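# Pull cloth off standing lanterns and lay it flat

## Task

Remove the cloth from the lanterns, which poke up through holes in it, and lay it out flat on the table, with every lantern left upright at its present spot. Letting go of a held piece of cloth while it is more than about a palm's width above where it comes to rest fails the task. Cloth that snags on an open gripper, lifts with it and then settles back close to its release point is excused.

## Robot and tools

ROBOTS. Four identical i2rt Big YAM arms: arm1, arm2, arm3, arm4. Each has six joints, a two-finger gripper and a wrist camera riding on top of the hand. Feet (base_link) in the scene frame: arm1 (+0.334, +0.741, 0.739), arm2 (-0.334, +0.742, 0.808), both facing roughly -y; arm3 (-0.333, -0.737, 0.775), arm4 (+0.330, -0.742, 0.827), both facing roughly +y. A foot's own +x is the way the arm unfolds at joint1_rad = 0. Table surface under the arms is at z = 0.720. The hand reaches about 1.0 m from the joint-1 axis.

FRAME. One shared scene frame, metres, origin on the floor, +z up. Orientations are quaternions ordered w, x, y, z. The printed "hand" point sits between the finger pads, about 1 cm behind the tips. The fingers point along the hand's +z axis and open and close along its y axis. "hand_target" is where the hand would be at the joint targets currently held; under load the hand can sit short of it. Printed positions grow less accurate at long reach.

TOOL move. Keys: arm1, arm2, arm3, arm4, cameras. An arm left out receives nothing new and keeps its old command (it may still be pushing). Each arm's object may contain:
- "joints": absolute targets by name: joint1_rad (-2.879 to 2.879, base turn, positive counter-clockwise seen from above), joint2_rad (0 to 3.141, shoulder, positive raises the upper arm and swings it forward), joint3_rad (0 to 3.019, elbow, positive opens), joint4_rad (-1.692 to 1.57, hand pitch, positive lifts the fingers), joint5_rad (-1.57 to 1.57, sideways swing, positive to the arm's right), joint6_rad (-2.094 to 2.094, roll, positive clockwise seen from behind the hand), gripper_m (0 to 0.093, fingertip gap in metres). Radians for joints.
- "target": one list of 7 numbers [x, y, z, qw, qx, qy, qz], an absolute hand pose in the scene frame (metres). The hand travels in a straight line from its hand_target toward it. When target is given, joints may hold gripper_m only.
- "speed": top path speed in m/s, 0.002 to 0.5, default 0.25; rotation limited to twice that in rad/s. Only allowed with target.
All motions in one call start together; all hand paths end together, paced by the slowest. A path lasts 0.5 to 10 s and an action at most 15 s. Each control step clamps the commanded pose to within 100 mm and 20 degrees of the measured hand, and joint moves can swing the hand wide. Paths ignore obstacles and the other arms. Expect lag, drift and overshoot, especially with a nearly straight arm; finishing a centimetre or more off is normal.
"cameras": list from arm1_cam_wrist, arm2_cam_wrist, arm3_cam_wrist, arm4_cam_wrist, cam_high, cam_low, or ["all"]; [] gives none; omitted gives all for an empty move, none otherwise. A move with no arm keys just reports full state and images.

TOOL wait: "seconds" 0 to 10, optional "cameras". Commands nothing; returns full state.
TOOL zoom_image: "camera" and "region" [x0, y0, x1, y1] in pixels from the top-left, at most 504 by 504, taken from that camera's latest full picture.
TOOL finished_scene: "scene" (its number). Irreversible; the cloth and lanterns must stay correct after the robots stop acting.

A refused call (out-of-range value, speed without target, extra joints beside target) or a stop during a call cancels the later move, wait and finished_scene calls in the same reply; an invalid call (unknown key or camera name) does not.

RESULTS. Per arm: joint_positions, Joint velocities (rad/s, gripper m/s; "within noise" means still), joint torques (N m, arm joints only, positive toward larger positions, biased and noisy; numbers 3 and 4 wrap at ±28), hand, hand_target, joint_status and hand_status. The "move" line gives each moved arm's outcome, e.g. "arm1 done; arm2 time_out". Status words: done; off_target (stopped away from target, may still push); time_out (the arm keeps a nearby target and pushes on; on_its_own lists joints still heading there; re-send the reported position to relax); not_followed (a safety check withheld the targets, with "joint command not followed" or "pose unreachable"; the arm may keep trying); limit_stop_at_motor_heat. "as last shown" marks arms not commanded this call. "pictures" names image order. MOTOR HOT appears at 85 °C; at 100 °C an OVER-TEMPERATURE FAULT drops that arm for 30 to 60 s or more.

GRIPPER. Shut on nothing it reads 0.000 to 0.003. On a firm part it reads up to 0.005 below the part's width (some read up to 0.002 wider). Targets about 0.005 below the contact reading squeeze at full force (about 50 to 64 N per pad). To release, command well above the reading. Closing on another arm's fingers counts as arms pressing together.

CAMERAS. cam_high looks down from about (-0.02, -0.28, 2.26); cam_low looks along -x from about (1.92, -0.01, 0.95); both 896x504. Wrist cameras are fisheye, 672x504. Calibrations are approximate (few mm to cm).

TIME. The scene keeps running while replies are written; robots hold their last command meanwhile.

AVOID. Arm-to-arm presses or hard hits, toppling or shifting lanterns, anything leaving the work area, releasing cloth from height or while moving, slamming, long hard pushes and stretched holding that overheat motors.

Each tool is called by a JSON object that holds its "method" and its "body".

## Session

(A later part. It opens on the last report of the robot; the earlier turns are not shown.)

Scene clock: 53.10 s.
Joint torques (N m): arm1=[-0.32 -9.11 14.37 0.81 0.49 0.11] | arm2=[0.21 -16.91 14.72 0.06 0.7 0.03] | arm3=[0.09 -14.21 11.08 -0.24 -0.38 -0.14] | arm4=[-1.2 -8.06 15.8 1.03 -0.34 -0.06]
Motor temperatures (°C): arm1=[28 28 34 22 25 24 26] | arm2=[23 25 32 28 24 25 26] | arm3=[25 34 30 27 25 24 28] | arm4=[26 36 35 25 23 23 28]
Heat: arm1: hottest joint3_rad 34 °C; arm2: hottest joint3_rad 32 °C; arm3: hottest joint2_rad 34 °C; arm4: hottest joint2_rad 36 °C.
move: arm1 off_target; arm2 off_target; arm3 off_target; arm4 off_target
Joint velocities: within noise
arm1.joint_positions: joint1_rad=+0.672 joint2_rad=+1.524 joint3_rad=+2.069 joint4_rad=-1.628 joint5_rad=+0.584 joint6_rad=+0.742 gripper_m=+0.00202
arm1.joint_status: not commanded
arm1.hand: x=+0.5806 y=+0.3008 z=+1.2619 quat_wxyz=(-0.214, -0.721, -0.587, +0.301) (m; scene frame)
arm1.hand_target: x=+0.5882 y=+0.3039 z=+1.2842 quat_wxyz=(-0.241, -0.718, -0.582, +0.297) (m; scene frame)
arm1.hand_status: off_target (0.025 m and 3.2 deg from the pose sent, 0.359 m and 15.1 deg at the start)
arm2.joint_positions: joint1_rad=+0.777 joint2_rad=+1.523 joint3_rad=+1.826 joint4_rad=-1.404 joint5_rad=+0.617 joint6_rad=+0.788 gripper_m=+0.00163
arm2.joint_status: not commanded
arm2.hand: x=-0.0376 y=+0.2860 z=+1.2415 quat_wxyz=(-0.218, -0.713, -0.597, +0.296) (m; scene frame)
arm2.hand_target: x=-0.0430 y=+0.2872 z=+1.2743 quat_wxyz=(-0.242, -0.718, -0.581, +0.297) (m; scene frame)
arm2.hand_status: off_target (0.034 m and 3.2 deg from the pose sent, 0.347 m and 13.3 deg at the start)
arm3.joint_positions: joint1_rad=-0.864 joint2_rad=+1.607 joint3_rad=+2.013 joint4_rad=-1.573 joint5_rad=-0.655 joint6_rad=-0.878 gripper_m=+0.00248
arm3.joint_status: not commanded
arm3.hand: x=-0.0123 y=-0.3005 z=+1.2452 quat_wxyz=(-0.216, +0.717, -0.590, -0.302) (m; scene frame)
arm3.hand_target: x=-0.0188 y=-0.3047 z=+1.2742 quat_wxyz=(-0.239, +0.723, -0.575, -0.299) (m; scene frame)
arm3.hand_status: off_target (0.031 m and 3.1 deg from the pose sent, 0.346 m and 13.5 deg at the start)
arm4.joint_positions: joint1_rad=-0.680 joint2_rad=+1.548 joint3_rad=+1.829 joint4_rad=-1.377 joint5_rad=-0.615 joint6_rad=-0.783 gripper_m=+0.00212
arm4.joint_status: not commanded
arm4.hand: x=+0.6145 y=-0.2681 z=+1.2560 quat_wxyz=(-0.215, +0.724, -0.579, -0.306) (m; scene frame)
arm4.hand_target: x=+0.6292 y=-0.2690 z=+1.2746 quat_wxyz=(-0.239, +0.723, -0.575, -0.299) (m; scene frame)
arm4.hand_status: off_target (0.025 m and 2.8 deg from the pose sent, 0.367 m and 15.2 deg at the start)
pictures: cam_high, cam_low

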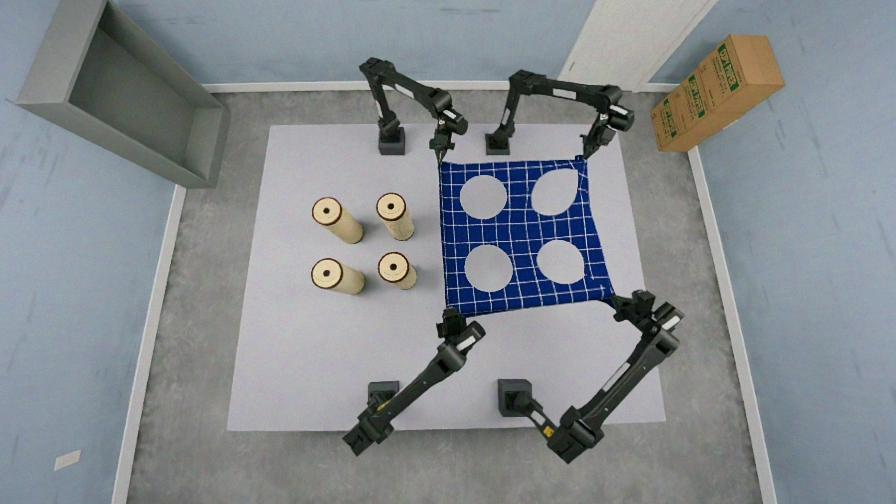

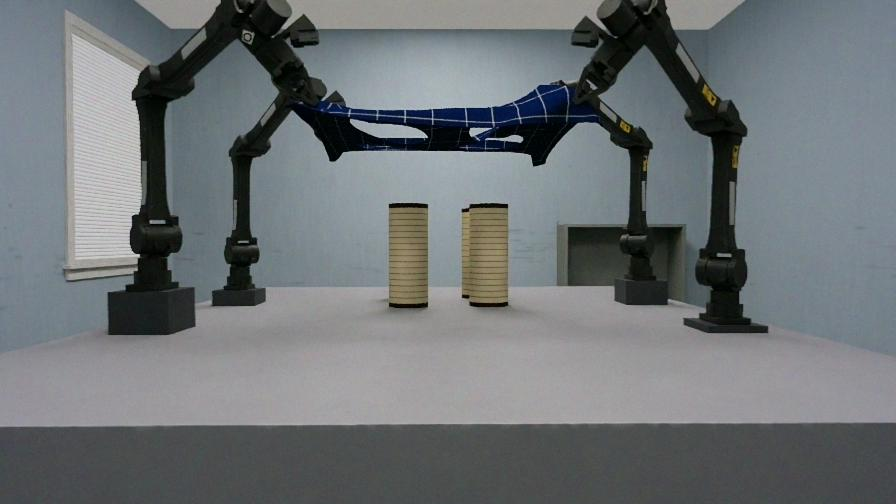

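{"method": "move", "body": {"arm1": {"target":[0.600,0.308,1.02,0.0997,0.8369,0.5129,-0.1627],"speed":0.14}, "arm2": {"target":[-0.045,0.290,1.02,0.0997,0.8369,0.5129,-0.1627],"speed":0.14}, "arm3": {"target":[-0.018,-0.304,1.02,0.0983,-0.8414,0.5055,0.1636],"speed":0.14}, "arm4": {"target":[0.630,-0.270,1.02,0.0983,-0.8414,0.5055,0.1636],"speed":0.14}}}

{"method": "move", "body": {"arm1": {"target":[0.600,0.308,0.80,0,0.9135,0.4067,0],"speed":0.12}, "arm2": {"target":[-0.045,0.290,0.80,0,0.9135,0.4067,0],"speed":0.12}, "arm3": {"target":[-0.018,-0.304,0.80,0,-0.9171,0.3987,0],"speed":0.12}, "arm4": {"target":[0.630,-0.272,0.80,0,-0.9171,0.3987,0],"speed":0.12}}}

{"method": "move", "body": {"arm1": {"target":[0.606,0.314,0.735,0,0.9135,0.4067,0],"speed":0.07}, "arm2": {"target":[-0.057,0.300,0.73,0,0.9135,0.4067,0],"speed":0.07}, "arm3": {"target":[-0.027,-0.314,0.73,0,-0.9171,0.3987,0],"speed":0.07}, "arm4": {"target":[0.638,-0.280,0.732,0,-0.9171,0.3987,0],"speed":0.07}, "cameras": ["all"]}}

Scene clock: 59.47 s.
Joint torques (N m): arm1=[-0.32 -11.69 10.13 0.64 -0.18 0.13] | arm2=[-0.26 -18.43 8.1 0.21 0.27 0.01] | arm3=[0.56 -15.15 6.82 -0.06 -0.05 -0.17] | arm4=[-0.15 -10.23 10.55 1.16 0.28 -0.08]
Motor temperatures (°C): arm1=[28 28 35 22 25 24 26] | arm2=[23 26 33 28 25 25 26] | arm3=[25 34 31 27 25 24 28] | arm4=[26 36 36 25 23 23 28]
Heat: arm1: hottest joint3_rad 35 °C; arm2: hottest joint3_rad 33 °C; arm3: hottest joint2_rad 34 °C; arm4: hottest joint2_rad 36 °C.
move: arm1 done; arm2 off_target; arm3 done; arm4 done
Joint velocities: within noise
arm1.joint_positions: joint1_rad=+0.628 joint2_rad=+1.567 joint3_rad=+1.560 joint4_rad=-1.417 joint5_rad=+0.349 joint6_rad=+1.089 gripper_m=+0.00202
arm1.joint_status: not commanded
arm1.hand: x=+0.5911 y=+0.3055 z=+1.0175 quat_wxyz=(-0.090, -0.837, -0.512, +0.172) (m; scene frame)
arm1.hand_target: x=+0.6000 y=+0.3081 z=+1.0201 quat_wxyz=(-0.100, -0.837, -0.513, +0.163) (m; scene frame)
arm1.hand_status: done (0.010 m and 1.5 deg from the pose sent, 0.243 m and 26.0 deg at the start)
arm2.joint_positions: joint1_rad=+0.706 joint2_rad=+1.647 joint3_rad=+1.506 joint4_rad=-1.245 joint5_rad=+0.354 joint6_rad=+1.112 gripper_m=+0.00163
arm2.joint_status: not commanded
arm2.hand: x=-0.0355 y=+0.2872 z=+1.0244 quat_wxyz=(-0.109, -0.831, -0.520, +0.162) (m; scene frame)
arm2.hand_target: x=-0.0449 y=+0.2900 z=+1.0200 quat_wxyz=(-0.100, -0.837, -0.513, +0.163) (m; scene frame)
arm2.hand_status: off_target (0.011 m and 1.5 deg from the pose sent, 0.222 m and 26.7 deg at the start)
arm3.joint_positions: joint1_rad=-0.786 joint2_rad=+1.672 joint3_rad=+1.598 joint4_rad=-1.363 joint5_rad=-0.363 joint6_rad=-1.190 gripper_m=+0.00249
arm3.joint_status: not commanded
arm3.hand: x=-0.0124 y=-0.3021 z=+1.0207 quat_wxyz=(-0.103, +0.836, -0.513, -0.164) (m; scene frame)
arm3.hand_target: x=-0.0179 y=-0.3040 z=+1.0201 quat_wxyz=(-0.098, +0.841, -0.506, -0.164) (m; scene frame)
arm3.hand_status: done (0.006 m and 1.2 deg from the pose sent, 0.225 m and 27.0 deg at the start)
arm4.joint_positions: joint1_rad=-0.624 joint2_rad=+1.713 joint3_rad=+1.531 joint4_rad=-1.238 joint5_rad=-0.360 joint6_rad=-1.113 gripper_m=+0.00212
arm4.joint_status: not commanded
arm4.hand: x=+0.6220 y=-0.2691 z=+1.0242 quat_wxyz=(-0.094, +0.839, -0.508, -0.173) (m; scene frame)
arm4.hand_target: x=+0.6299 y=-0.2700 z=+1.0200 quat_wxyz=(-0.098, +0.841, -0.506, -0.164) (m; scene frame)
arm4.hand_status: done (0.009 m and 1.3 deg from the pose sent, 0.236 m and 26.4 deg at the start)
camera_calibration:
arm1_cam_wrist: T_world_to_cam=[[-0.89036, 0.454976, 0.0160131, 0.372767], [0.448747, 0.871156, 0.199282, -0.725983], [0.0767185, 0.184618, -0.979811, 1.02561], [0, 0, 0, 1]] pos_world=[0.578996, 0.273499, 1.14361]
arm2_cam_wrist: T_world_to_cam=[[-0.898907, 0.437644, -0.0208362, -0.133108], [0.421018, 0.875967, 0.235424, -0.473656], [0.121284, 0.202852, -0.971669, 1.06324], [0, 0, 0, 1]] pos_world=[-0.0491883, 0.25748, 1.14186]
arm3_cam_wrist: T_world_to_cam=[[0.890395, 0.455188, 0.00108358, 0.148202], [0.442997, -0.86709, 0.227833, -0.482429], [0.104647, -0.202382, -0.9737, 1.05908], [0, 0, 0, 1]] pos_world=[-0.0290718, -0.271432, 1.14097]
arm4_cam_wrist: T_world_to_cam=[[0.881655, 0.471657, -0.0150033, -0.407003], [0.461746, -0.855697, 0.23361, -0.753047], [0.0973456, -0.212891, -0.972215, 0.998569], [0, 0, 0, 1]] pos_world=[0.609346, -0.239828, 1.14064]

Scene clock: 61.93 s.
Joint torques (N m): arm1=[-0.44 -12.86 8.29 0.17 -0.56 0.14] | arm2=[-0.26 -20.72 5.78 -0.06 0.04 0.04] | arm3=[0.67 -16.26 5.46 -0.25 0.09 -0.22] | arm4=[-0.38 -12.16 8.25 0.57 0.65 -0.08]
Motor temperatures (°C): arm1=[28 28 35 22 25 24 26] | arm2=[23 26 33 28 24 25 26] | arm3=[25 34 31 27 25 24 28] | arm4=[26 36 36 25 23 23 28]
Heat: arm1: hottest joint3_rad 35 °C; arm2: hottest joint3_rad 33 °C; arm3: hottest joint2_rad 34 °C; arm4: hottest joint2_rad 36 °C.
move: arm1 done; arm2 off_target; arm3 off_target; arm4 off_target
Joint velocities: within noise
arm1.joint_positions: joint1_rad=+0.520 joint2_rad=+1.802 joint3_rad=+1.311 joint4_rad=-1.088 joint5_rad=+0.007 joint6_rad=+1.267 gripper_m=+0.00202
arm1.joint_status: not commanded
arm1.hand: x=+0.5927 y=+0.3029 z=+0.8014 quat_wxyz=(-0.001, -0.913, -0.407, +0.009) (m; scene frame)
arm1.hand_target: x=+0.5999 y=+0.3080 z=+0.8000 quat_wxyz=(+0.000, -0.914, -0.407, +0.000) (m; scene frame)
arm1.hand_status: done (0.009 m and 1.0 deg from the pose sent, 0.218 m and 26.9 deg at the start)
arm2.joint_positions: joint1_rad=+0.595 joint2_rad=+1.938 joint3_rad=+1.353 joint4_rad=-0.948 joint5_rad=+0.004 joint6_rad=+1.288 gripper_m=+0.00164
arm2.joint_status: not commanded
arm2.hand: x=-0.0332 y=+0.2824 z=+0.8095 quat_wxyz=(-0.018, -0.908, -0.419, -0.002) (m; scene frame)
arm2.hand_target: x=-0.0448 y=+0.2901 z=+0.8001 quat_wxyz=(+0.000, -0.914, -0.407, +0.000) (m; scene frame)
arm2.hand_status: off_target (0.017 m and 2.5 deg from the pose sent, 0.225 m and 27.6 deg at the start)
arm3.joint_positions: joint1_rad=-0.674 joint2_rad=+1.909 joint3_rad=+1.378 joint4_rad=-1.024 joint5_rad=-0.003 joint6_rad=-1.359 gripper_m=+0.00249
arm3.joint_status: not commanded
arm3.hand: x=-0.0100 y=-0.2993 z=+0.8067 quat_wxyz=(-0.013, +0.911, -0.411, +0.002) (m; scene frame)
arm3.hand_target: x=-0.0180 y=-0.3040 z=+0.8000 quat_wxyz=(+0.000, +0.917, -0.399, +0.000) (m; scene frame)
arm3.hand_status: off_target (0.011 m and 2.2 deg from the pose sent, 0.221 m and 27.5 deg at the start)
arm4.joint_positions: joint1_rad=-0.521 joint2_rad=+2.017 joint3_rad=+1.402 joint4_rad=-0.954 joint5_rad=-0.014 joint6_rad=-1.302 gripper_m=+0.00212
arm4.joint_status: not commanded
arm4.hand: x=+0.6231 y=-0.2658 z=+0.8067 quat_wxyz=(-0.005, +0.916, -0.400, -0.010) (m; scene frame)
arm4.hand_target: x=+0.6298 y=-0.2720 z=+0.8002 quat_wxyz=(+0.000, +0.917, -0.399, +0.000) (m; scene frame)
arm4.hand_status: off_target (0.011 m and 1.3 deg from the pose sent, 0.224 m and 27.4 deg at the start)
camera_calibration:
arm1_cam_wrist: T_world_to_cam=[[-0.744549, 0.667545, -0.00549662, 0.245145], [0.558344, 0.627221, 0.542997, -0.947902], [0.365923, 0.401219, -0.839717, 0.464807], [0, 0, 0, 1]] pos_world=[0.541694, 0.24441, 0.906361]
arm2_cam_wrist: T_world_to_cam=[[-0.756471, 0.652859, -0.0390751, -0.174587], [0.514563, 0.630977, 0.580598, -0.626851], [0.403704, 0.419099, -0.813252, 0.675173], [0, 0, 0, 1]] pos_world=[-0.0820857, 0.226545, 0.906213]
arm3_cam_wrist: T_world_to_cam=[[0.747765, 0.663611, 0.0216207, 0.18933], [0.533666, -0.620077, 0.57507, -0.637604], [0.395029, -0.418479, -0.817819, 0.663498], [0, 0, 0, 1]] pos_world=[-0.0634078, -0.243346, 0.905194]
arm4_cam_wrist: T_world_to_cam=[[0.729472, 0.684007, 0.00213318, -0.275341], [0.559532, -0.598511, 0.573331, -0.966577], [0.393439, -0.417035, -0.819321, 0.425539], [0, 0, 0, 1]] pos_world=[0.574261, -0.212708, 0.903409]

Scene clock: 63.47 s.
Joint torques (N m): arm1=[0.5 -12.98 7.51 0.42 -0.48 0.15] | arm2=[-0.62 -19.6 4.63 -0.16 0.02 -0.01] | arm3=[0.67 -15.56 4.34 -0.39 0.07 -0.19] | arm4=[-2.02 -11.05 7.08 0.85 0.63 -0.08]
Motor temperatures (°C): arm1=[28 28 35 22 25 24 26] | arm2=[23 26 33 28 24 25 26] | arm3=[25 34 30 27 25 24 28] | arm4=[26 36 35 25 23 23 28]
Heat: arm1: hottest joint3_rad 35 °C; arm2: hottest joint3_rad 33 °C; arm3: hottest joint2_rad 34 °C; arm4: hottest joint2_rad 36 °C.
move: arm1 off_target; arm2 off_target; arm3 off_target; arm4 off_target
Joint velocities: within noise
arm1.joint_positions: joint1_rad=+0.522 joint2_rad=+1.881 joint3_rad=+1.240 joint4_rad=-0.934 joint5_rad=+0.006 joint6_rad=+1.284 gripper_m=+0.00202
arm1.joint_status: not commanded
arm1.hand: x=+0.5924 y=+0.3044 z=+0.7403 quat_wxyz=(-0.004, -0.916, -0.400, +0.008) (m; scene frame)
arm1.hand_target: x=+0.6057 y=+0.3141 z=+0.7351 quat_wxyz=(+0.000, -0.914, -0.407, +0.000) (m; scene frame)
arm1.hand_status: off_target (0.018 m and 1.3 deg from the pose sent, 0.069 m and 1.0 deg at the start)
arm2.joint_positions: joint1_rad=+0.588 joint2_rad=+2.013 joint3_rad=+1.274 joint4_rad=-0.770 joint5_rad=+0.003 joint6_rad=+1.288 gripper_m=+0.00164
arm2.joint_status: not commanded
arm2.hand: x=-0.0389 y=+0.2856 z=+0.7476 quat_wxyz=(-0.030, -0.909, -0.416, -0.004) (m; scene frame)
arm2.hand_target: x=-0.0566 y=+0.3003 z=+0.7307 quat_wxyz=(+0.000, -0.914, -0.407, +0.000) (m; scene frame)
arm2.hand_status: off_target (0.029 m and 3.7 deg from the pose sent, 0.085 m and 2.5 deg at the start)
arm3.joint_positions: joint1_rad=-0.671 joint2_rad=+1.976 joint3_rad=+1.288 joint4_rad=-0.845 joint5_rad=-0.002 joint6_rad=-1.359 gripper_m=+0.00249
arm3.joint_status: not commanded
arm3.hand: x=-0.0143 y=-0.3034 z=+0.7448 quat_wxyz=(-0.024, +0.912, -0.410, +0.005) (m; scene frame)
arm3.hand_target: x=-0.0269 y=-0.3140 z=+0.7306 quat_wxyz=(+0.000, +0.917, -0.399, +0.000) (m; scene frame)
arm3.hand_status: off_target (0.022 m and 3.2 deg from the pose sent, 0.080 m and 2.2 deg at the start)
arm4.joint_positions: joint1_rad=-0.521 joint2_rad=+2.107 joint3_rad=+1.371 joint4_rad=-0.819 joint5_rad=-0.014 joint6_rad=-1.323 gripper_m=+0.00212
arm4.joint_status: not commanded
arm4.hand: x=+0.6238 y=-0.2641 z=+0.7490 quat_wxyz=(-0.012, +0.920, -0.391, -0.008) (m; scene frame)
arm4.hand_target: x=+0.6370 y=-0.2803 z=+0.7327 quat_wxyz=(+0.000, +0.917, -0.399, +0.000) (m; scene frame)
arm4.hand_status: off_target (0.027 m and 1.9 deg from the pose sent, 0.077 m and 1.3 deg at the start)
pictures: arm1_cam_wrist, arm2_cam_wrist, arm3_cam_wrist, arm4_cam_wrist, cam_high, cam_low
camera_calibration:
arm1_cam_wrist: T_world_to_cam=[[-0.734066, 0.678993, -0.0107598, 0.237833], [0.566206, 0.620725, 0.54232, -0.917641], [0.37491, 0.392006, -0.840103, 0.410846], [0, 0, 0, 1]] pos_world=[0.540129, 0.247061, 0.845367]
arm2_cam_wrist: T_world_to_cam=[[-0.751714, 0.656431, -0.0634429, -0.166163], [0.510158, 0.639766, 0.574838, -0.588465], [0.41793, 0.399748, -0.815804, 0.633781], [0, 0, 0, 1]] pos_world=[-0.0895728, 0.232202, 0.844771]
arm3_cam_wrist: T_world_to_cam=[[0.745775, 0.664711, 0.0444931, 0.179847], [0.526839, -0.62933, 0.571301, -0.60235], [0.407751, -0.402621, -0.819534, 0.619097], [0, 0, 0, 1]] pos_world=[-0.0692204, -0.249362, 0.843492]
arm4_cam_wrist: T_world_to_cam=[[0.71495, 0.698983, 0.0164101, -0.274633], [0.567267, -0.593625, 0.570804, -0.93448], [0.408724, -0.398787, -0.820922, 0.375183], [0, 0, 0, 1]] pos_world=[0.573102, -0.213149, 0.845908]

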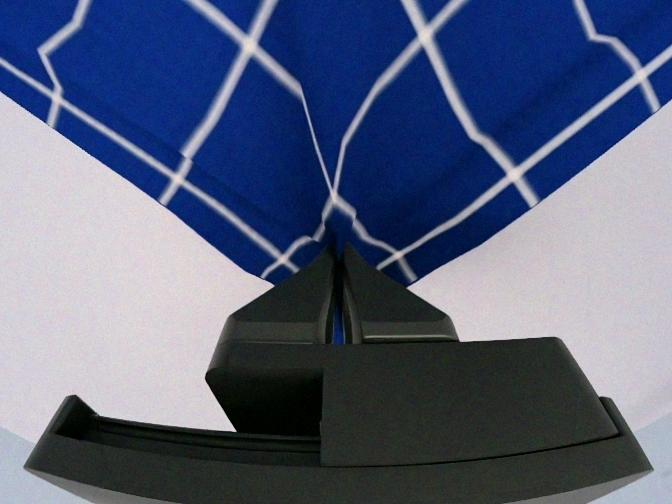

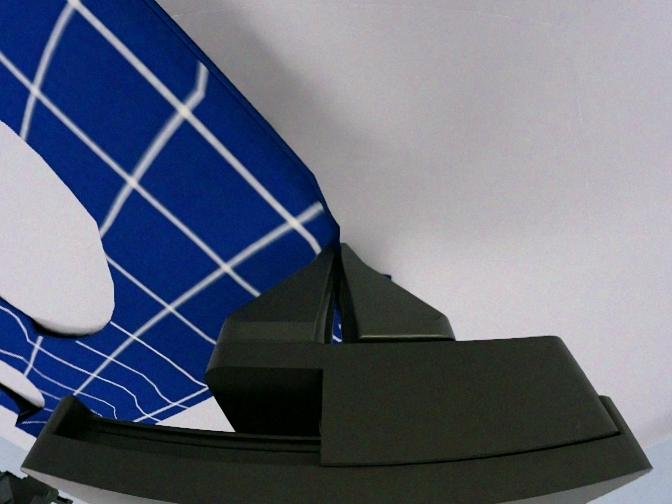

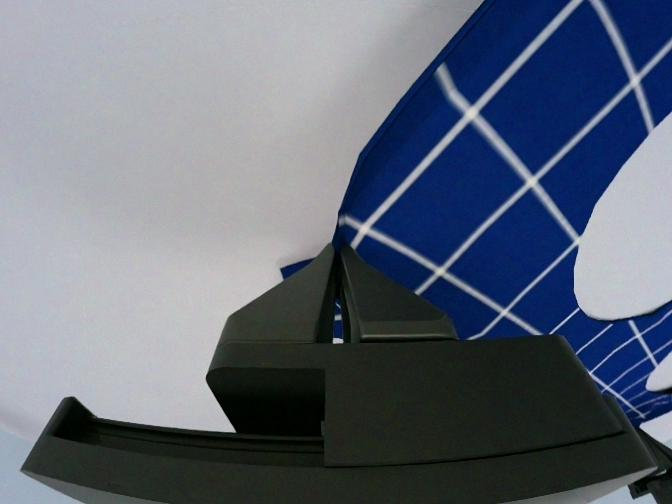

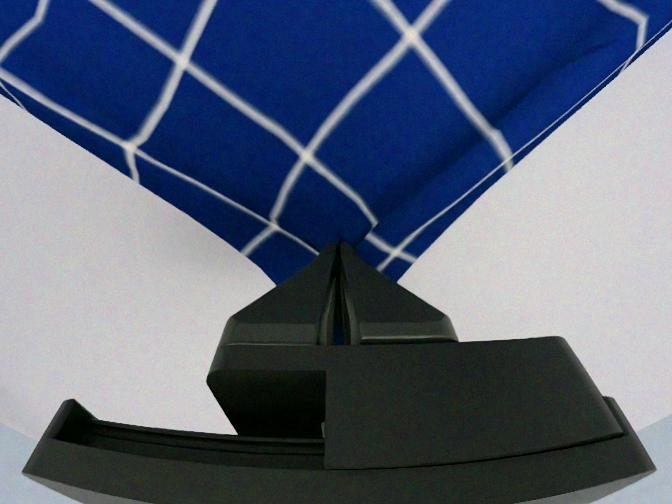

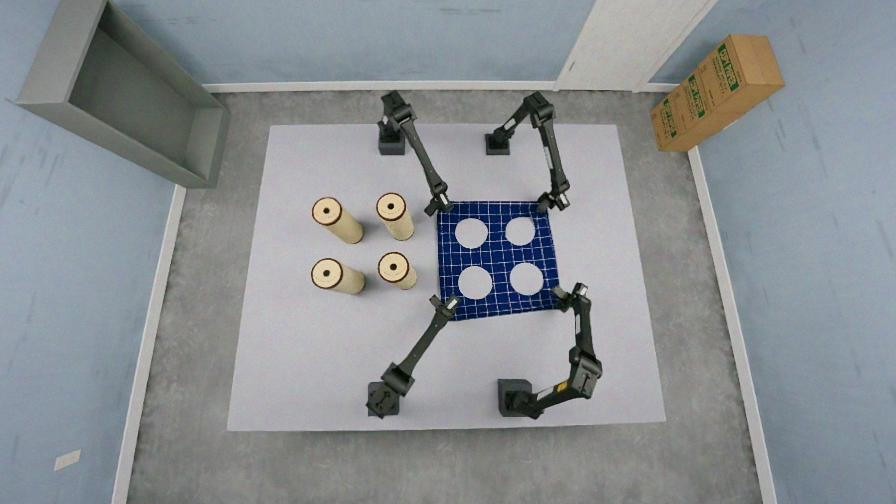

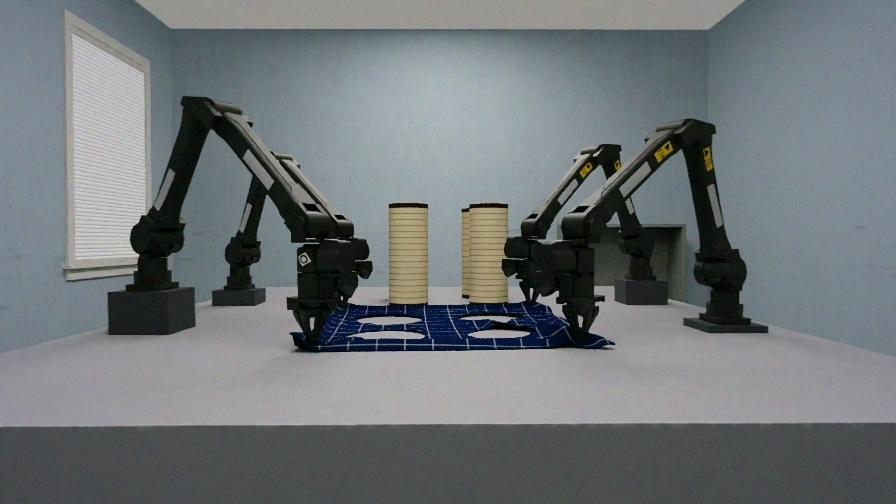

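{"method": "move", "body": {"arm1": {"target":[0.614,0.320,0.718,0,0.9135,0.4067,0],"speed":0.06}, "arm2": {"target":[-0.068,0.312,0.710,0,0.9135,0.4067,0],"speed":0.06}, "arm3": {"target":[-0.036,-0.325,0.712,0,-0.9171,0.3987,0],"speed":0.06}, "arm4": {"target":[0.645,-0.290,0.714,0,-0.9171,0.3987,0],"speed":0.06}}}

{"method": "move", "body": {"arm1": {"joints":{"gripper_m":0.06}}, "arm2": {"joints":{"gripper_m":0.055}}, "arm3": {"joints":{"gripper_m":0.055}}, "arm4": {"joints":{"gripper_m":0.05}}, "cameras": ["all"]}}

Scene clock: 68.10 s.
Joint torques (N m): arm1=[2.02 -11.63 6.87 0.64 -0.61 0.18] | arm2=[-0.97 -18.78 3.6 -0.5 0.12 -0.07] | arm3=[0.5 -14.97 3.56 -0.69 0.06 -0.17] | arm4=[-3.72 -10.11 6.52 0.91 0.63 -0.07]
Motor temperatures (°C): arm1=[28 29 35 22 25 24 26] | arm2=[23 26 32 28 24 25 26] | arm3=[25 33 30 27 25 24 28] | arm4=[26 36 35 25 23 23 28]
Heat: arm1: hottest joint3_rad 35 °C; arm2: hottest joint3_rad 32 °C; arm3: hottest joint2_rad 33 °C; arm4: hottest joint2_rad 36 °C.
move: arm1 off_target; arm2 off_target; arm3 off_target; arm4 off_target
Joint velocities: within noise
arm1.joint_positions: joint1_rad=+0.531 joint2_rad=+1.888 joint3_rad=+1.231 joint4_rad=-0.901 joint5_rad=+0.009 joint6_rad=+1.303 gripper_m=+0.00202
arm1.joint_status: not commanded
arm1.hand: x=+0.5972 y=+0.3042 z=+0.7339 quat_wxyz=(-0.012, -0.918, -0.395, +0.009) (m; scene frame)
arm1.hand_target: x=+0.6128 y=+0.3203 z=+0.7187 quat_wxyz=(+0.000, -0.914, -0.407, +0.000) (m; scene frame)
arm1.hand_status: off_target (0.028 m and 2.2 deg from the pose sent, 0.035 m and 1.3 deg at the start)
arm2.joint_positions: joint1_rad=+0.586 joint2_rad=+2.013 joint3_rad=+1.226 joint4_rad=-0.694 joint5_rad=+0.001 joint6_rad=+1.288 gripper_m=+0.00164
arm2.joint_status: not commanded
arm2.hand: x=-0.0428 y=+0.2903 z=+0.7349 quat_wxyz=(-0.043, -0.909, -0.415, -0.007) (m; scene frame)
arm2.hand_target: x=-0.0672 y=+0.3123 z=+0.7116 quat_wxyz=(+0.000, -0.914, -0.407, +0.000) (m; scene frame)
arm2.hand_status: off_target (0.041 m and 5.1 deg from the pose sent, 0.054 m and 3.7 deg at the start)
arm3.joint_positions: joint1_rad=-0.669 joint2_rad=+1.976 joint3_rad=+1.243 joint4_rad=-0.776 joint5_rad=-0.002 joint6_rad=-1.359 gripper_m=+0.00249
arm3.joint_status: not commanded
arm3.hand: x=-0.0188 y=-0.3071 z=+0.7317 quat_wxyz=(-0.035, +0.912, -0.409, +0.007) (m; scene frame)
arm3.hand_target: x=-0.0358 y=-0.3251 z=+0.7130 quat_wxyz=(+0.000, +0.917, -0.399, +0.000) (m; scene frame)
arm3.hand_status: off_target (0.032 m and 4.3 deg from the pose sent, 0.045 m and 3.2 deg at the start)
arm4.joint_positions: joint1_rad=-0.521 joint2_rad=+2.116 joint3_rad=+1.355 joint4_rad=-0.777 joint5_rad=-0.014 joint6_rad=-1.342 gripper_m=+0.00212
arm4.joint_status: not commanded
arm4.hand: x=+0.6241 y=-0.2642 z=+0.7395 quat_wxyz=(-0.020, +0.924, -0.382, -0.007) (m; scene frame)
arm4.hand_target: x=+0.6429 y=-0.2906 z=+0.7154 quat_wxyz=(+0.000, +0.917, -0.399, -0.001) (m; scene frame)
arm4.hand_status: off_target (0.042 m and 3.2 deg from the pose sent, 0.048 m and 1.9 deg at the start)
camera_calibration:
arm1_cam_wrist: T_world_to_cam=[[-0.727296, 0.685846, -0.0256087, 0.246144], [0.569077, 0.623488, 0.53611, -0.914806], [0.383656, 0.375337, -0.84376, 0.406229], [0, 0, 0, 1]] pos_world=[0.543763, 0.24908, 0.839499]
arm2_cam_wrist: T_world_to_cam=[[-0.749021, 0.656378, -0.0901935, -0.153204], [0.501798, 0.650902, 0.569672, -0.581915], [0.432627, 0.381437, -0.816908, 0.629882], [0, 0, 0, 1]] pos_world=[-0.0952532, 0.239069, 0.832238]
arm3_cam_wrist: T_world_to_cam=[[0.743275, 0.665637, 0.0668575, 0.170096], [0.520793, -0.638456, 0.5667, -0.59448], [0.419902, -0.386395, -0.821207, 0.615157], [0, 0, 0, 1]] pos_world=[-0.0751328, -0.255079, 0.830691]
arm4_cam_wrist: T_world_to_cam=[[0.701642, 0.711794, 0.0323787, -0.274723], [0.573257, -0.590902, 0.567637, -0.930035], [0.423173, -0.379716, -0.822642, 0.364544], [0, 0, 0, 1]] pos_world=[0.571641, -0.21559, 0.836707]

Scene clock: 69.03 s.
Joint torques (N m): arm1=[-1.14 -11.87 6.74 0.61 0.06 0.17] | arm2=[-0.44 -18.14 4.97 -0.23 0.15 -0.07] | arm3=[0.56 -14.8 4.22 -0.46 0.03 -0.14] | arm4=[-0.79 -10.17 6.56 0.8 0 -0.07]
Motor temperatures (°C): arm1=[28 29 35 22 25 24 26] | arm2=[23 26 32 28 24 25 26] | arm3=[25 33 30 27 25 24 28] | arm4=[26 36 35 25 23 23 28]
Heat: arm1: hottest joint3_rad 35 °C; arm2: hottest joint3_rad 32 °C; arm3: hottest joint2_rad 33 °C; arm4: hottest joint2_rad 36 °C.
move: arm1 done; arm2 done; arm3 done; arm4 done
Joint velocities: within noise
arm1.joint_positions: joint1_rad=+0.565 joint2_rad=+1.889 joint3_rad=+1.231 joint4_rad=-0.897 joint5_rad=-0.007 joint6_rad=+1.305 gripper_m=+0.05989
arm1.joint_status: all done
arm1.hand: x=+0.6147 y=+0.3143 z=+0.7329 quat_wxyz=(-0.012, -0.912, -0.410, +0.001) (m; scene frame)
arm1.hand_target: x=+0.6129 y=+0.3204 z=+0.7186 quat_wxyz=(+0.000, -0.914, -0.407, +0.000) (m; scene frame)
arm1.hand_status: not commanded
arm2.joint_positions: joint1_rad=+0.580 joint2_rad=+2.012 joint3_rad=+1.207 joint4_rad=-0.703 joint5_rad=+0.000 joint6_rad=+1.289 gripper_m=+0.05490
arm2.joint_status: all done
arm2.hand: x=-0.0519 y=+0.2987 z=+0.7296 quat_wxyz=(-0.030, -0.911, -0.412, -0.006) (m; scene frame)
arm2.hand_target: x=-0.0673 y=+0.3123 z=+0.7116 quat_wxyz=(+0.000, -0.914, -0.407, +0.000) (m; scene frame)
arm2.hand_status: not commanded
arm3.joint_positions: joint1_rad=-0.669 joint2_rad=+1.974 joint3_rad=+1.232 joint4_rad=-0.783 joint5_rad=-0.001 joint6_rad=-1.362 gripper_m=+0.05493
arm3.joint_status: all done
arm3.hand: x=-0.0225 y=-0.3125 z=+0.7291 quat_wxyz=(-0.028, +0.913, -0.407, +0.006) (m; scene frame)
arm3.hand_target: x=-0.0357 y=-0.3251 z=+0.7131 quat_wxyz=(+0.000, +0.917, -0.399, +0.000) (m; scene frame)
arm3.hand_status: not commanded
arm4.joint_positions: joint1_rad=-0.555 joint2_rad=+2.117 joint3_rad=+1.355 joint4_rad=-0.774 joint5_rad=+0.002 joint6_rad=-1.342 gripper_m=+0.04990
arm4.joint_status: all done
arm4.hand: x=+0.6424 y=-0.2750 z=+0.7392 quat_wxyz=(-0.020, +0.917, -0.397, +0.001) (m; scene frame)
arm4.hand_target: x=+0.6427 y=-0.2905 z=+0.7154 quat_wxyz=(+0.000, +0.917, -0.399, -0.001) (m; scene frame)
arm4.hand_status: not commanded
pictures: arm1_cam_wrist, arm2_cam_wrist, arm3_cam_wrist, arm4_cam_wrist, cam_high, cam_low
camera_calibration:
arm1_cam_wrist: T_world_to_cam=[[-0.749217, 0.661552, -0.0319737, 0.277769], [0.540436, 0.638533, 0.54791, -0.926293], [0.382887, 0.393224, -0.835926, 0.384069], [0, 0, 0, 1]] pos_world=[0.561656, 0.256684, 0.837459]
arm2_cam_wrist: T_world_to_cam=[[-0.7456, 0.663277, -0.0643802, -0.186537], [0.514171, 0.634051, 0.577587, -0.580016], [0.42392, 0.397547, -0.813786, 0.618806], [0, 0, 0, 1]] pos_world=[-0.103179, 0.245481, 0.826577]
arm3_cam_wrist: T_world_to_cam=[[0.741495, 0.668946, 0.051919, 0.188471], [0.527533, -0.629059, 0.570959, -0.594464], [0.414601, -0.395974, -0.819335, 0.608005], [0, 0, 0, 1]] pos_world=[-0.078231, -0.259275, 0.827789]
arm4_cam_wrist: T_world_to_cam=[[0.724784, 0.687895, 0.0385838, -0.305885], [0.54469, -0.606393, 0.57931, -0.941281], [0.421901, -0.398859, -0.814194, 0.341743], [0, 0, 0, 1]] pos_world=[0.590225, -0.224063, 0.835341]

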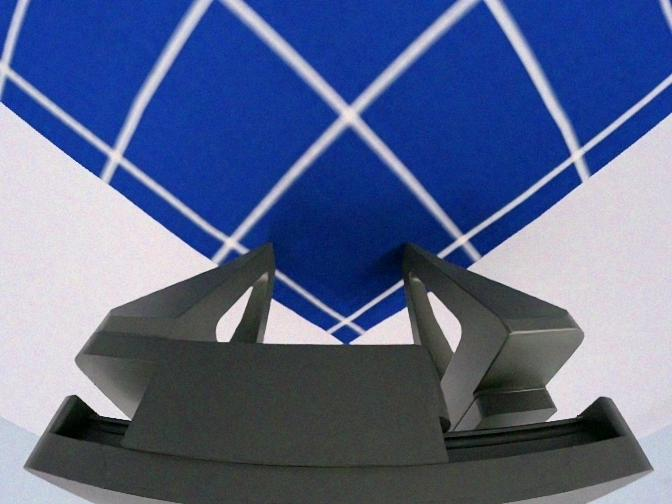

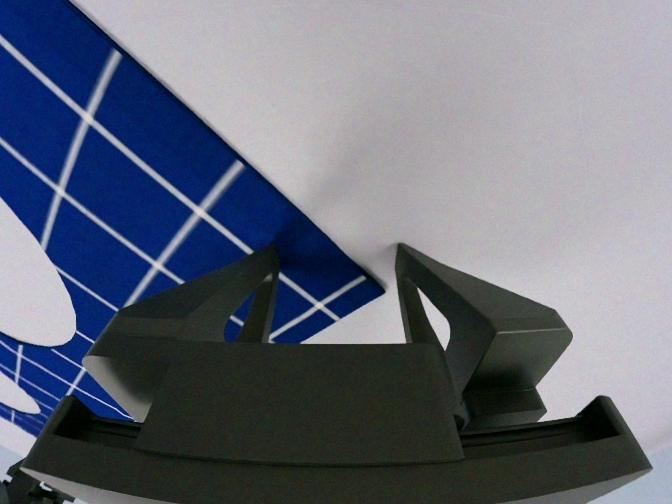

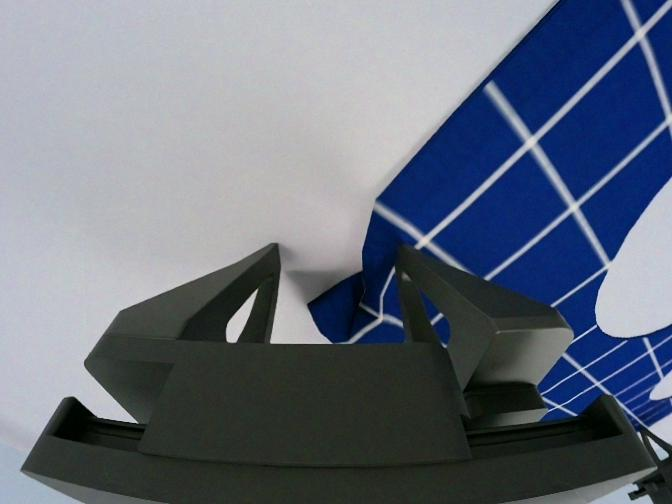

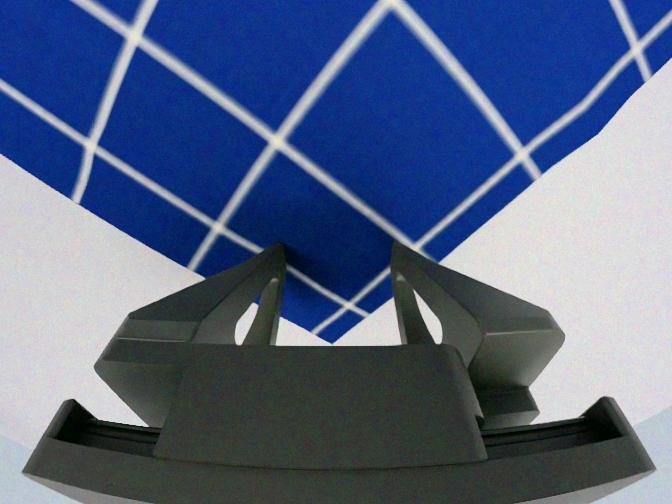

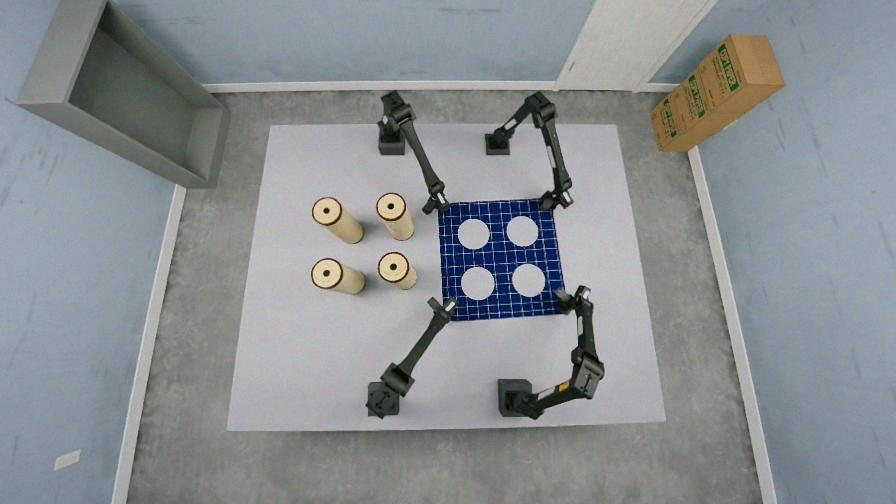

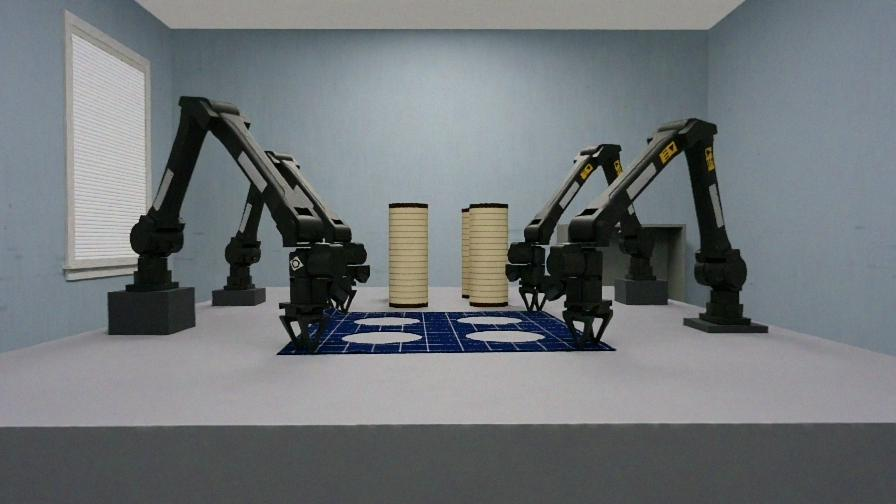

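Raise all and inspect corner 3.

{"method": "move", "body": {"arm1": {"target":[0.612,0.320,0.83,0,0.9135,0.4067,0],"speed":0.1}, "arm2": {"target":[-0.062,0.307,0.83,0,0.9135,0.4067,0],"speed":0.1}, "arm3": {"target":[-0.034,-0.322,0.83,0,-0.9171,0.3987,0],"speed":0.1}, "arm4": {"target":[0.642,-0.283,0.83,0,-0.9171,0.3987,0],"speed":0.1}, "cameras": ["all"]}}

{"method": "zoom_image", "body": {"camera": "cam_high", "region": [400, 180, 620, 350]}}

{"method": "zoom_image", "body": {"camera": "cam_low", "region": [250, 270, 630, 370]}}

Scene clock: 72.80 s.
Joint torques (N m): arm1=[-1.49 -13.68 12.62 -0.43 0.1 0.11] | arm2=[0.21 -19.96 11.34 -0.31 0.17 -0.03] | arm3=[0.67 -17.03 9.28 -0.47 0.05 -0.15] | arm4=[0.15 -12.1 11.73 -0.14 -0.03 0.03]
Motor temperatures (°C): arm1=[28 29 35 22 25 24 26] | arm2=[23 25 32 28 24 25 25] | arm3=[25 34 30 27 25 24 28] | arm4=[26 37 34 25 23 23 28]
Heat: arm1: hottest joint3_rad 35 °C; arm2: hottest joint3_rad 32 °C; arm3: hottest joint2_rad 34 °C; arm4: hottest joint2_rad 37 °C.
move: arm1 off_target; arm2 off_target; arm3 off_target; arm4 off_target
Joint velocities: within noise
arm1.joint_positions: joint1_rad=+0.565 joint2_rad=+1.769 joint3_rad=+1.283 joint4_rad=-1.146 joint5_rad=-0.008 joint6_rad=+1.305 gripper_m=+0.05989
arm1.joint_status: not commanded
arm1.hand: x=+0.6015 y=+0.3365 z=+0.8078 quat_wxyz=(+0.026, -0.912, -0.410, +0.006) (m; scene frame)
arm1.hand_target: x=+0.6114 y=+0.3209 z=+0.8304 quat_wxyz=(+0.000, -0.914, -0.407, +0.000) (m; scene frame)
arm1.hand_status: off_target (0.030 m and 3.1 deg from the pose sent, 0.097 m and 1.5 deg at the start)
arm2.joint_positions: joint1_rad=+0.580 joint2_rad=+1.855 joint3_rad=+1.223 joint4_rad=-0.984 joint5_rad=+0.000 joint6_rad=+1.289 gripper_m=+0.05491
arm2.joint_status: not commanded
arm2.hand: x=-0.0707 y=+0.3278 z=+0.8102 quat_wxyz=(+0.024, -0.911, -0.412, +0.002) (m; scene frame)
arm2.hand_target: x=-0.0626 y=+0.3078 z=+0.8304 quat_wxyz=(+0.000, -0.914, -0.407, +0.000) (m; scene frame)
arm2.hand_status: off_target (0.030 m and 2.8 deg from the pose sent, 0.101 m and 3.5 deg at the start)
arm3.joint_positions: joint1_rad=-0.669 joint2_rad=+1.839 joint3_rad=+1.265 joint4_rad=-1.063 joint5_rad=-0.001 joint6_rad=-1.362 gripper_m=+0.05496
arm3.joint_status: not commanded
arm3.hand: x=-0.0428 y=-0.3402 z=+0.8056 quat_wxyz=(+0.027, +0.913, -0.407, -0.005) (m; scene frame)
arm3.hand_target: x=-0.0346 y=-0.3228 z=+0.8302 quat_wxyz=(+0.000, +0.917, -0.399, +0.000) (m; scene frame)
arm3.hand_status: off_target (0.032 m and 3.3 deg from the pose sent, 0.102 m and 3.4 deg at the start)
arm4.joint_positions: joint1_rad=-0.555 joint2_rad=+1.976 joint3_rad=+1.372 joint4_rad=-0.999 joint5_rad=+0.004 joint6_rad=-1.342 gripper_m=+0.04990
arm4.joint_status: not commanded
arm4.hand: x=+0.6311 y=-0.2936 z=+0.8189 quat_wxyz=(+0.013, +0.918, -0.397, -0.004) (m; scene frame)
arm4.hand_target: x=+0.6417 y=-0.2835 z=+0.8301 quat_wxyz=(+0.000, +0.917, -0.399, +0.000) (m; scene frame)
arm4.hand_status: off_target (0.019 m and 1.6 deg from the pose sent, 0.091 m and 2.3 deg at the start)
pictures: arm1_cam_wrist, arm2_cam_wrist, arm3_cam_wrist, arm4_cam_wrist, cam_high, cam_low
camera_calibration:
arm1_cam_wrist: T_world_to_cam=[[-0.748432, 0.661899, 0.0417089, 0.195483], [0.563875, 0.601964, 0.565406, -0.990261], [0.349135, 0.446687, -0.823757, 0.435547], [0, 0, 0, 1]] pos_world=[0.552625, 0.272158, 0.910532]
arm2_cam_wrist: T_world_to_cam=[[-0.746581, 0.664105, 0.0397765, -0.299461], [0.548286, 0.58031, 0.602182, -0.635156], [0.376829, 0.471386, -0.797367, 0.639912], [0, 0, 0, 1]] pos_world=[-0.116463, 0.265814, 0.904636]
arm3_cam_wrist: T_world_to_cam=[[0.741435, 0.668595, -0.0570534, 0.305857], [0.565577, -0.576904, 0.589325, -0.640284], [0.361106, -0.469214, -0.805879, 0.630126], [0, 0, 0, 1]] pos_world=[-0.0921855, -0.278213, 0.902591]
arm4_cam_wrist: T_world_to_cam=[[0.724673, 0.688601, -0.0260175, -0.234799], [0.565579, -0.572789, 0.593323, -1.00737], [0.393661, -0.444681, -0.804544, 0.400434], [0, 0, 0, 1]] pos_world=[0.582264, -0.237262, 0.913753]

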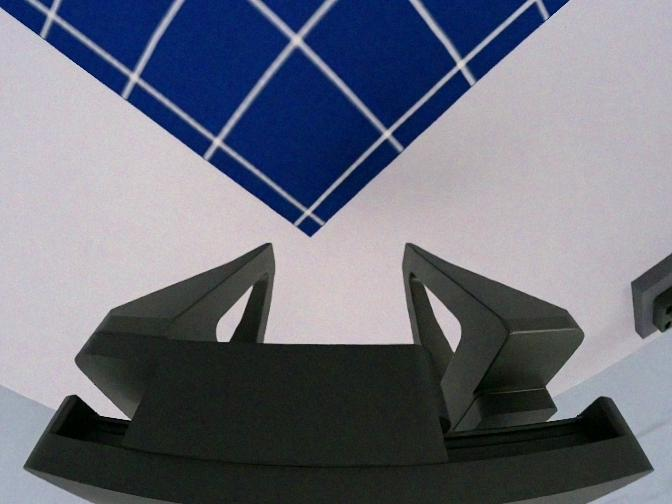

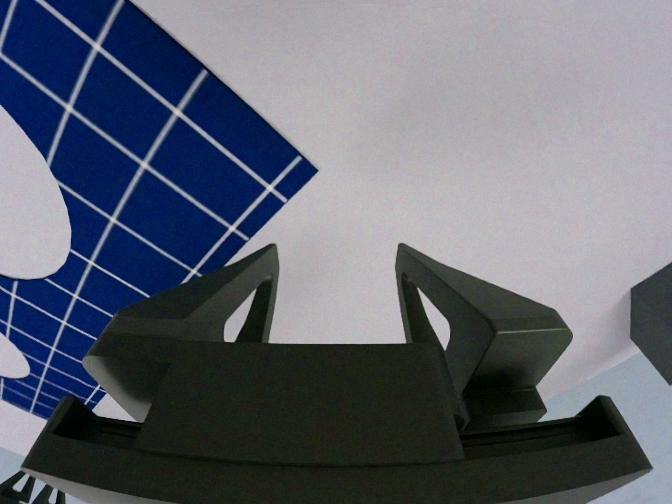

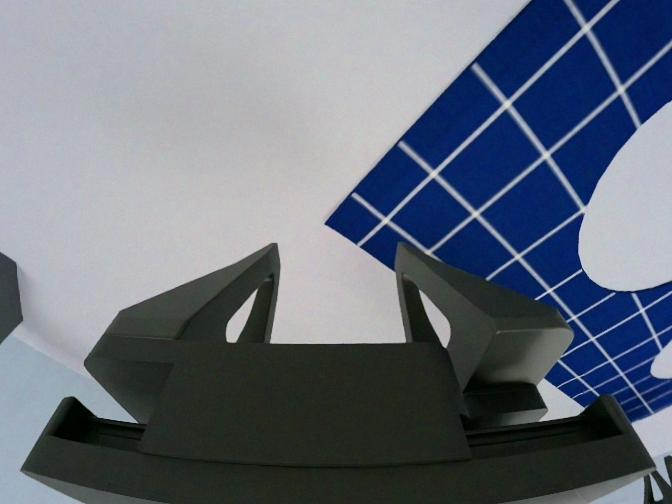

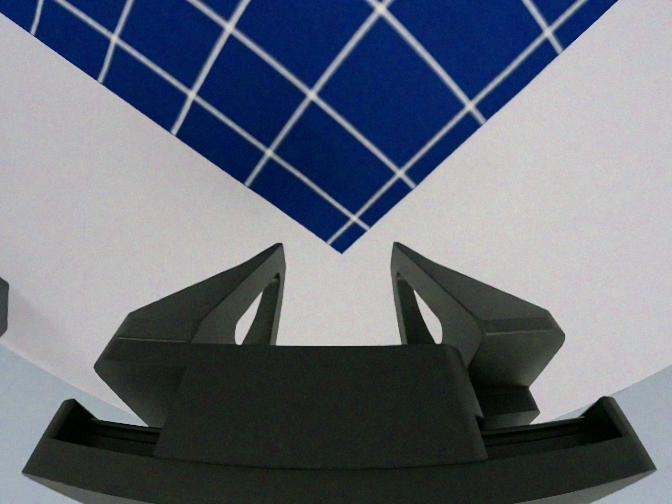

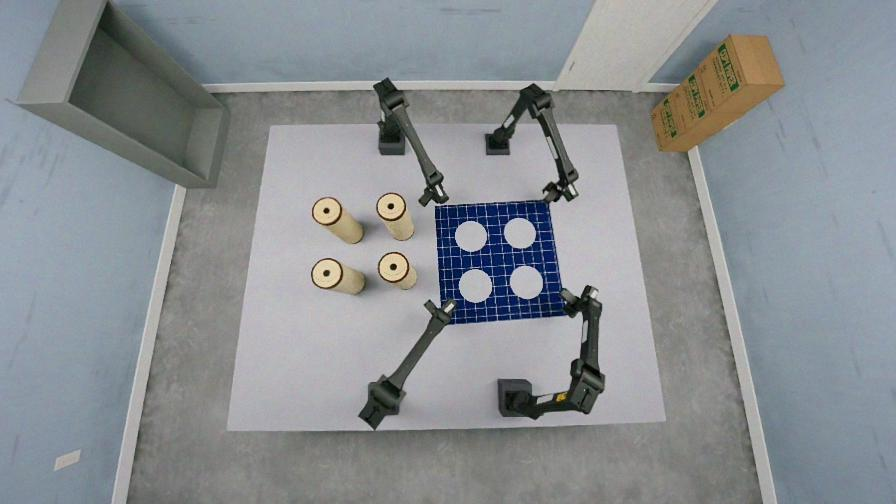

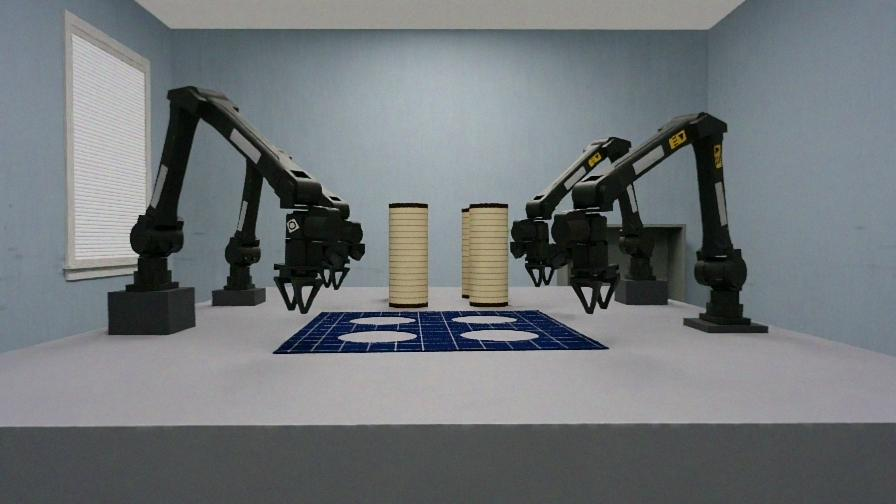

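Scaled by 2.291.

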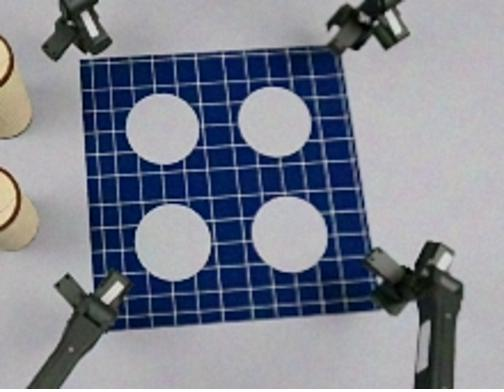

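Scaled by 1.326.

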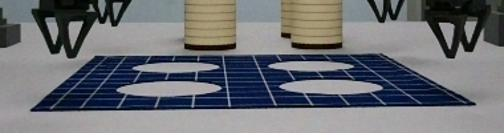

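{"method": "finished_scene", "body": {"scene": 2}}

The scene is finished: the task was done.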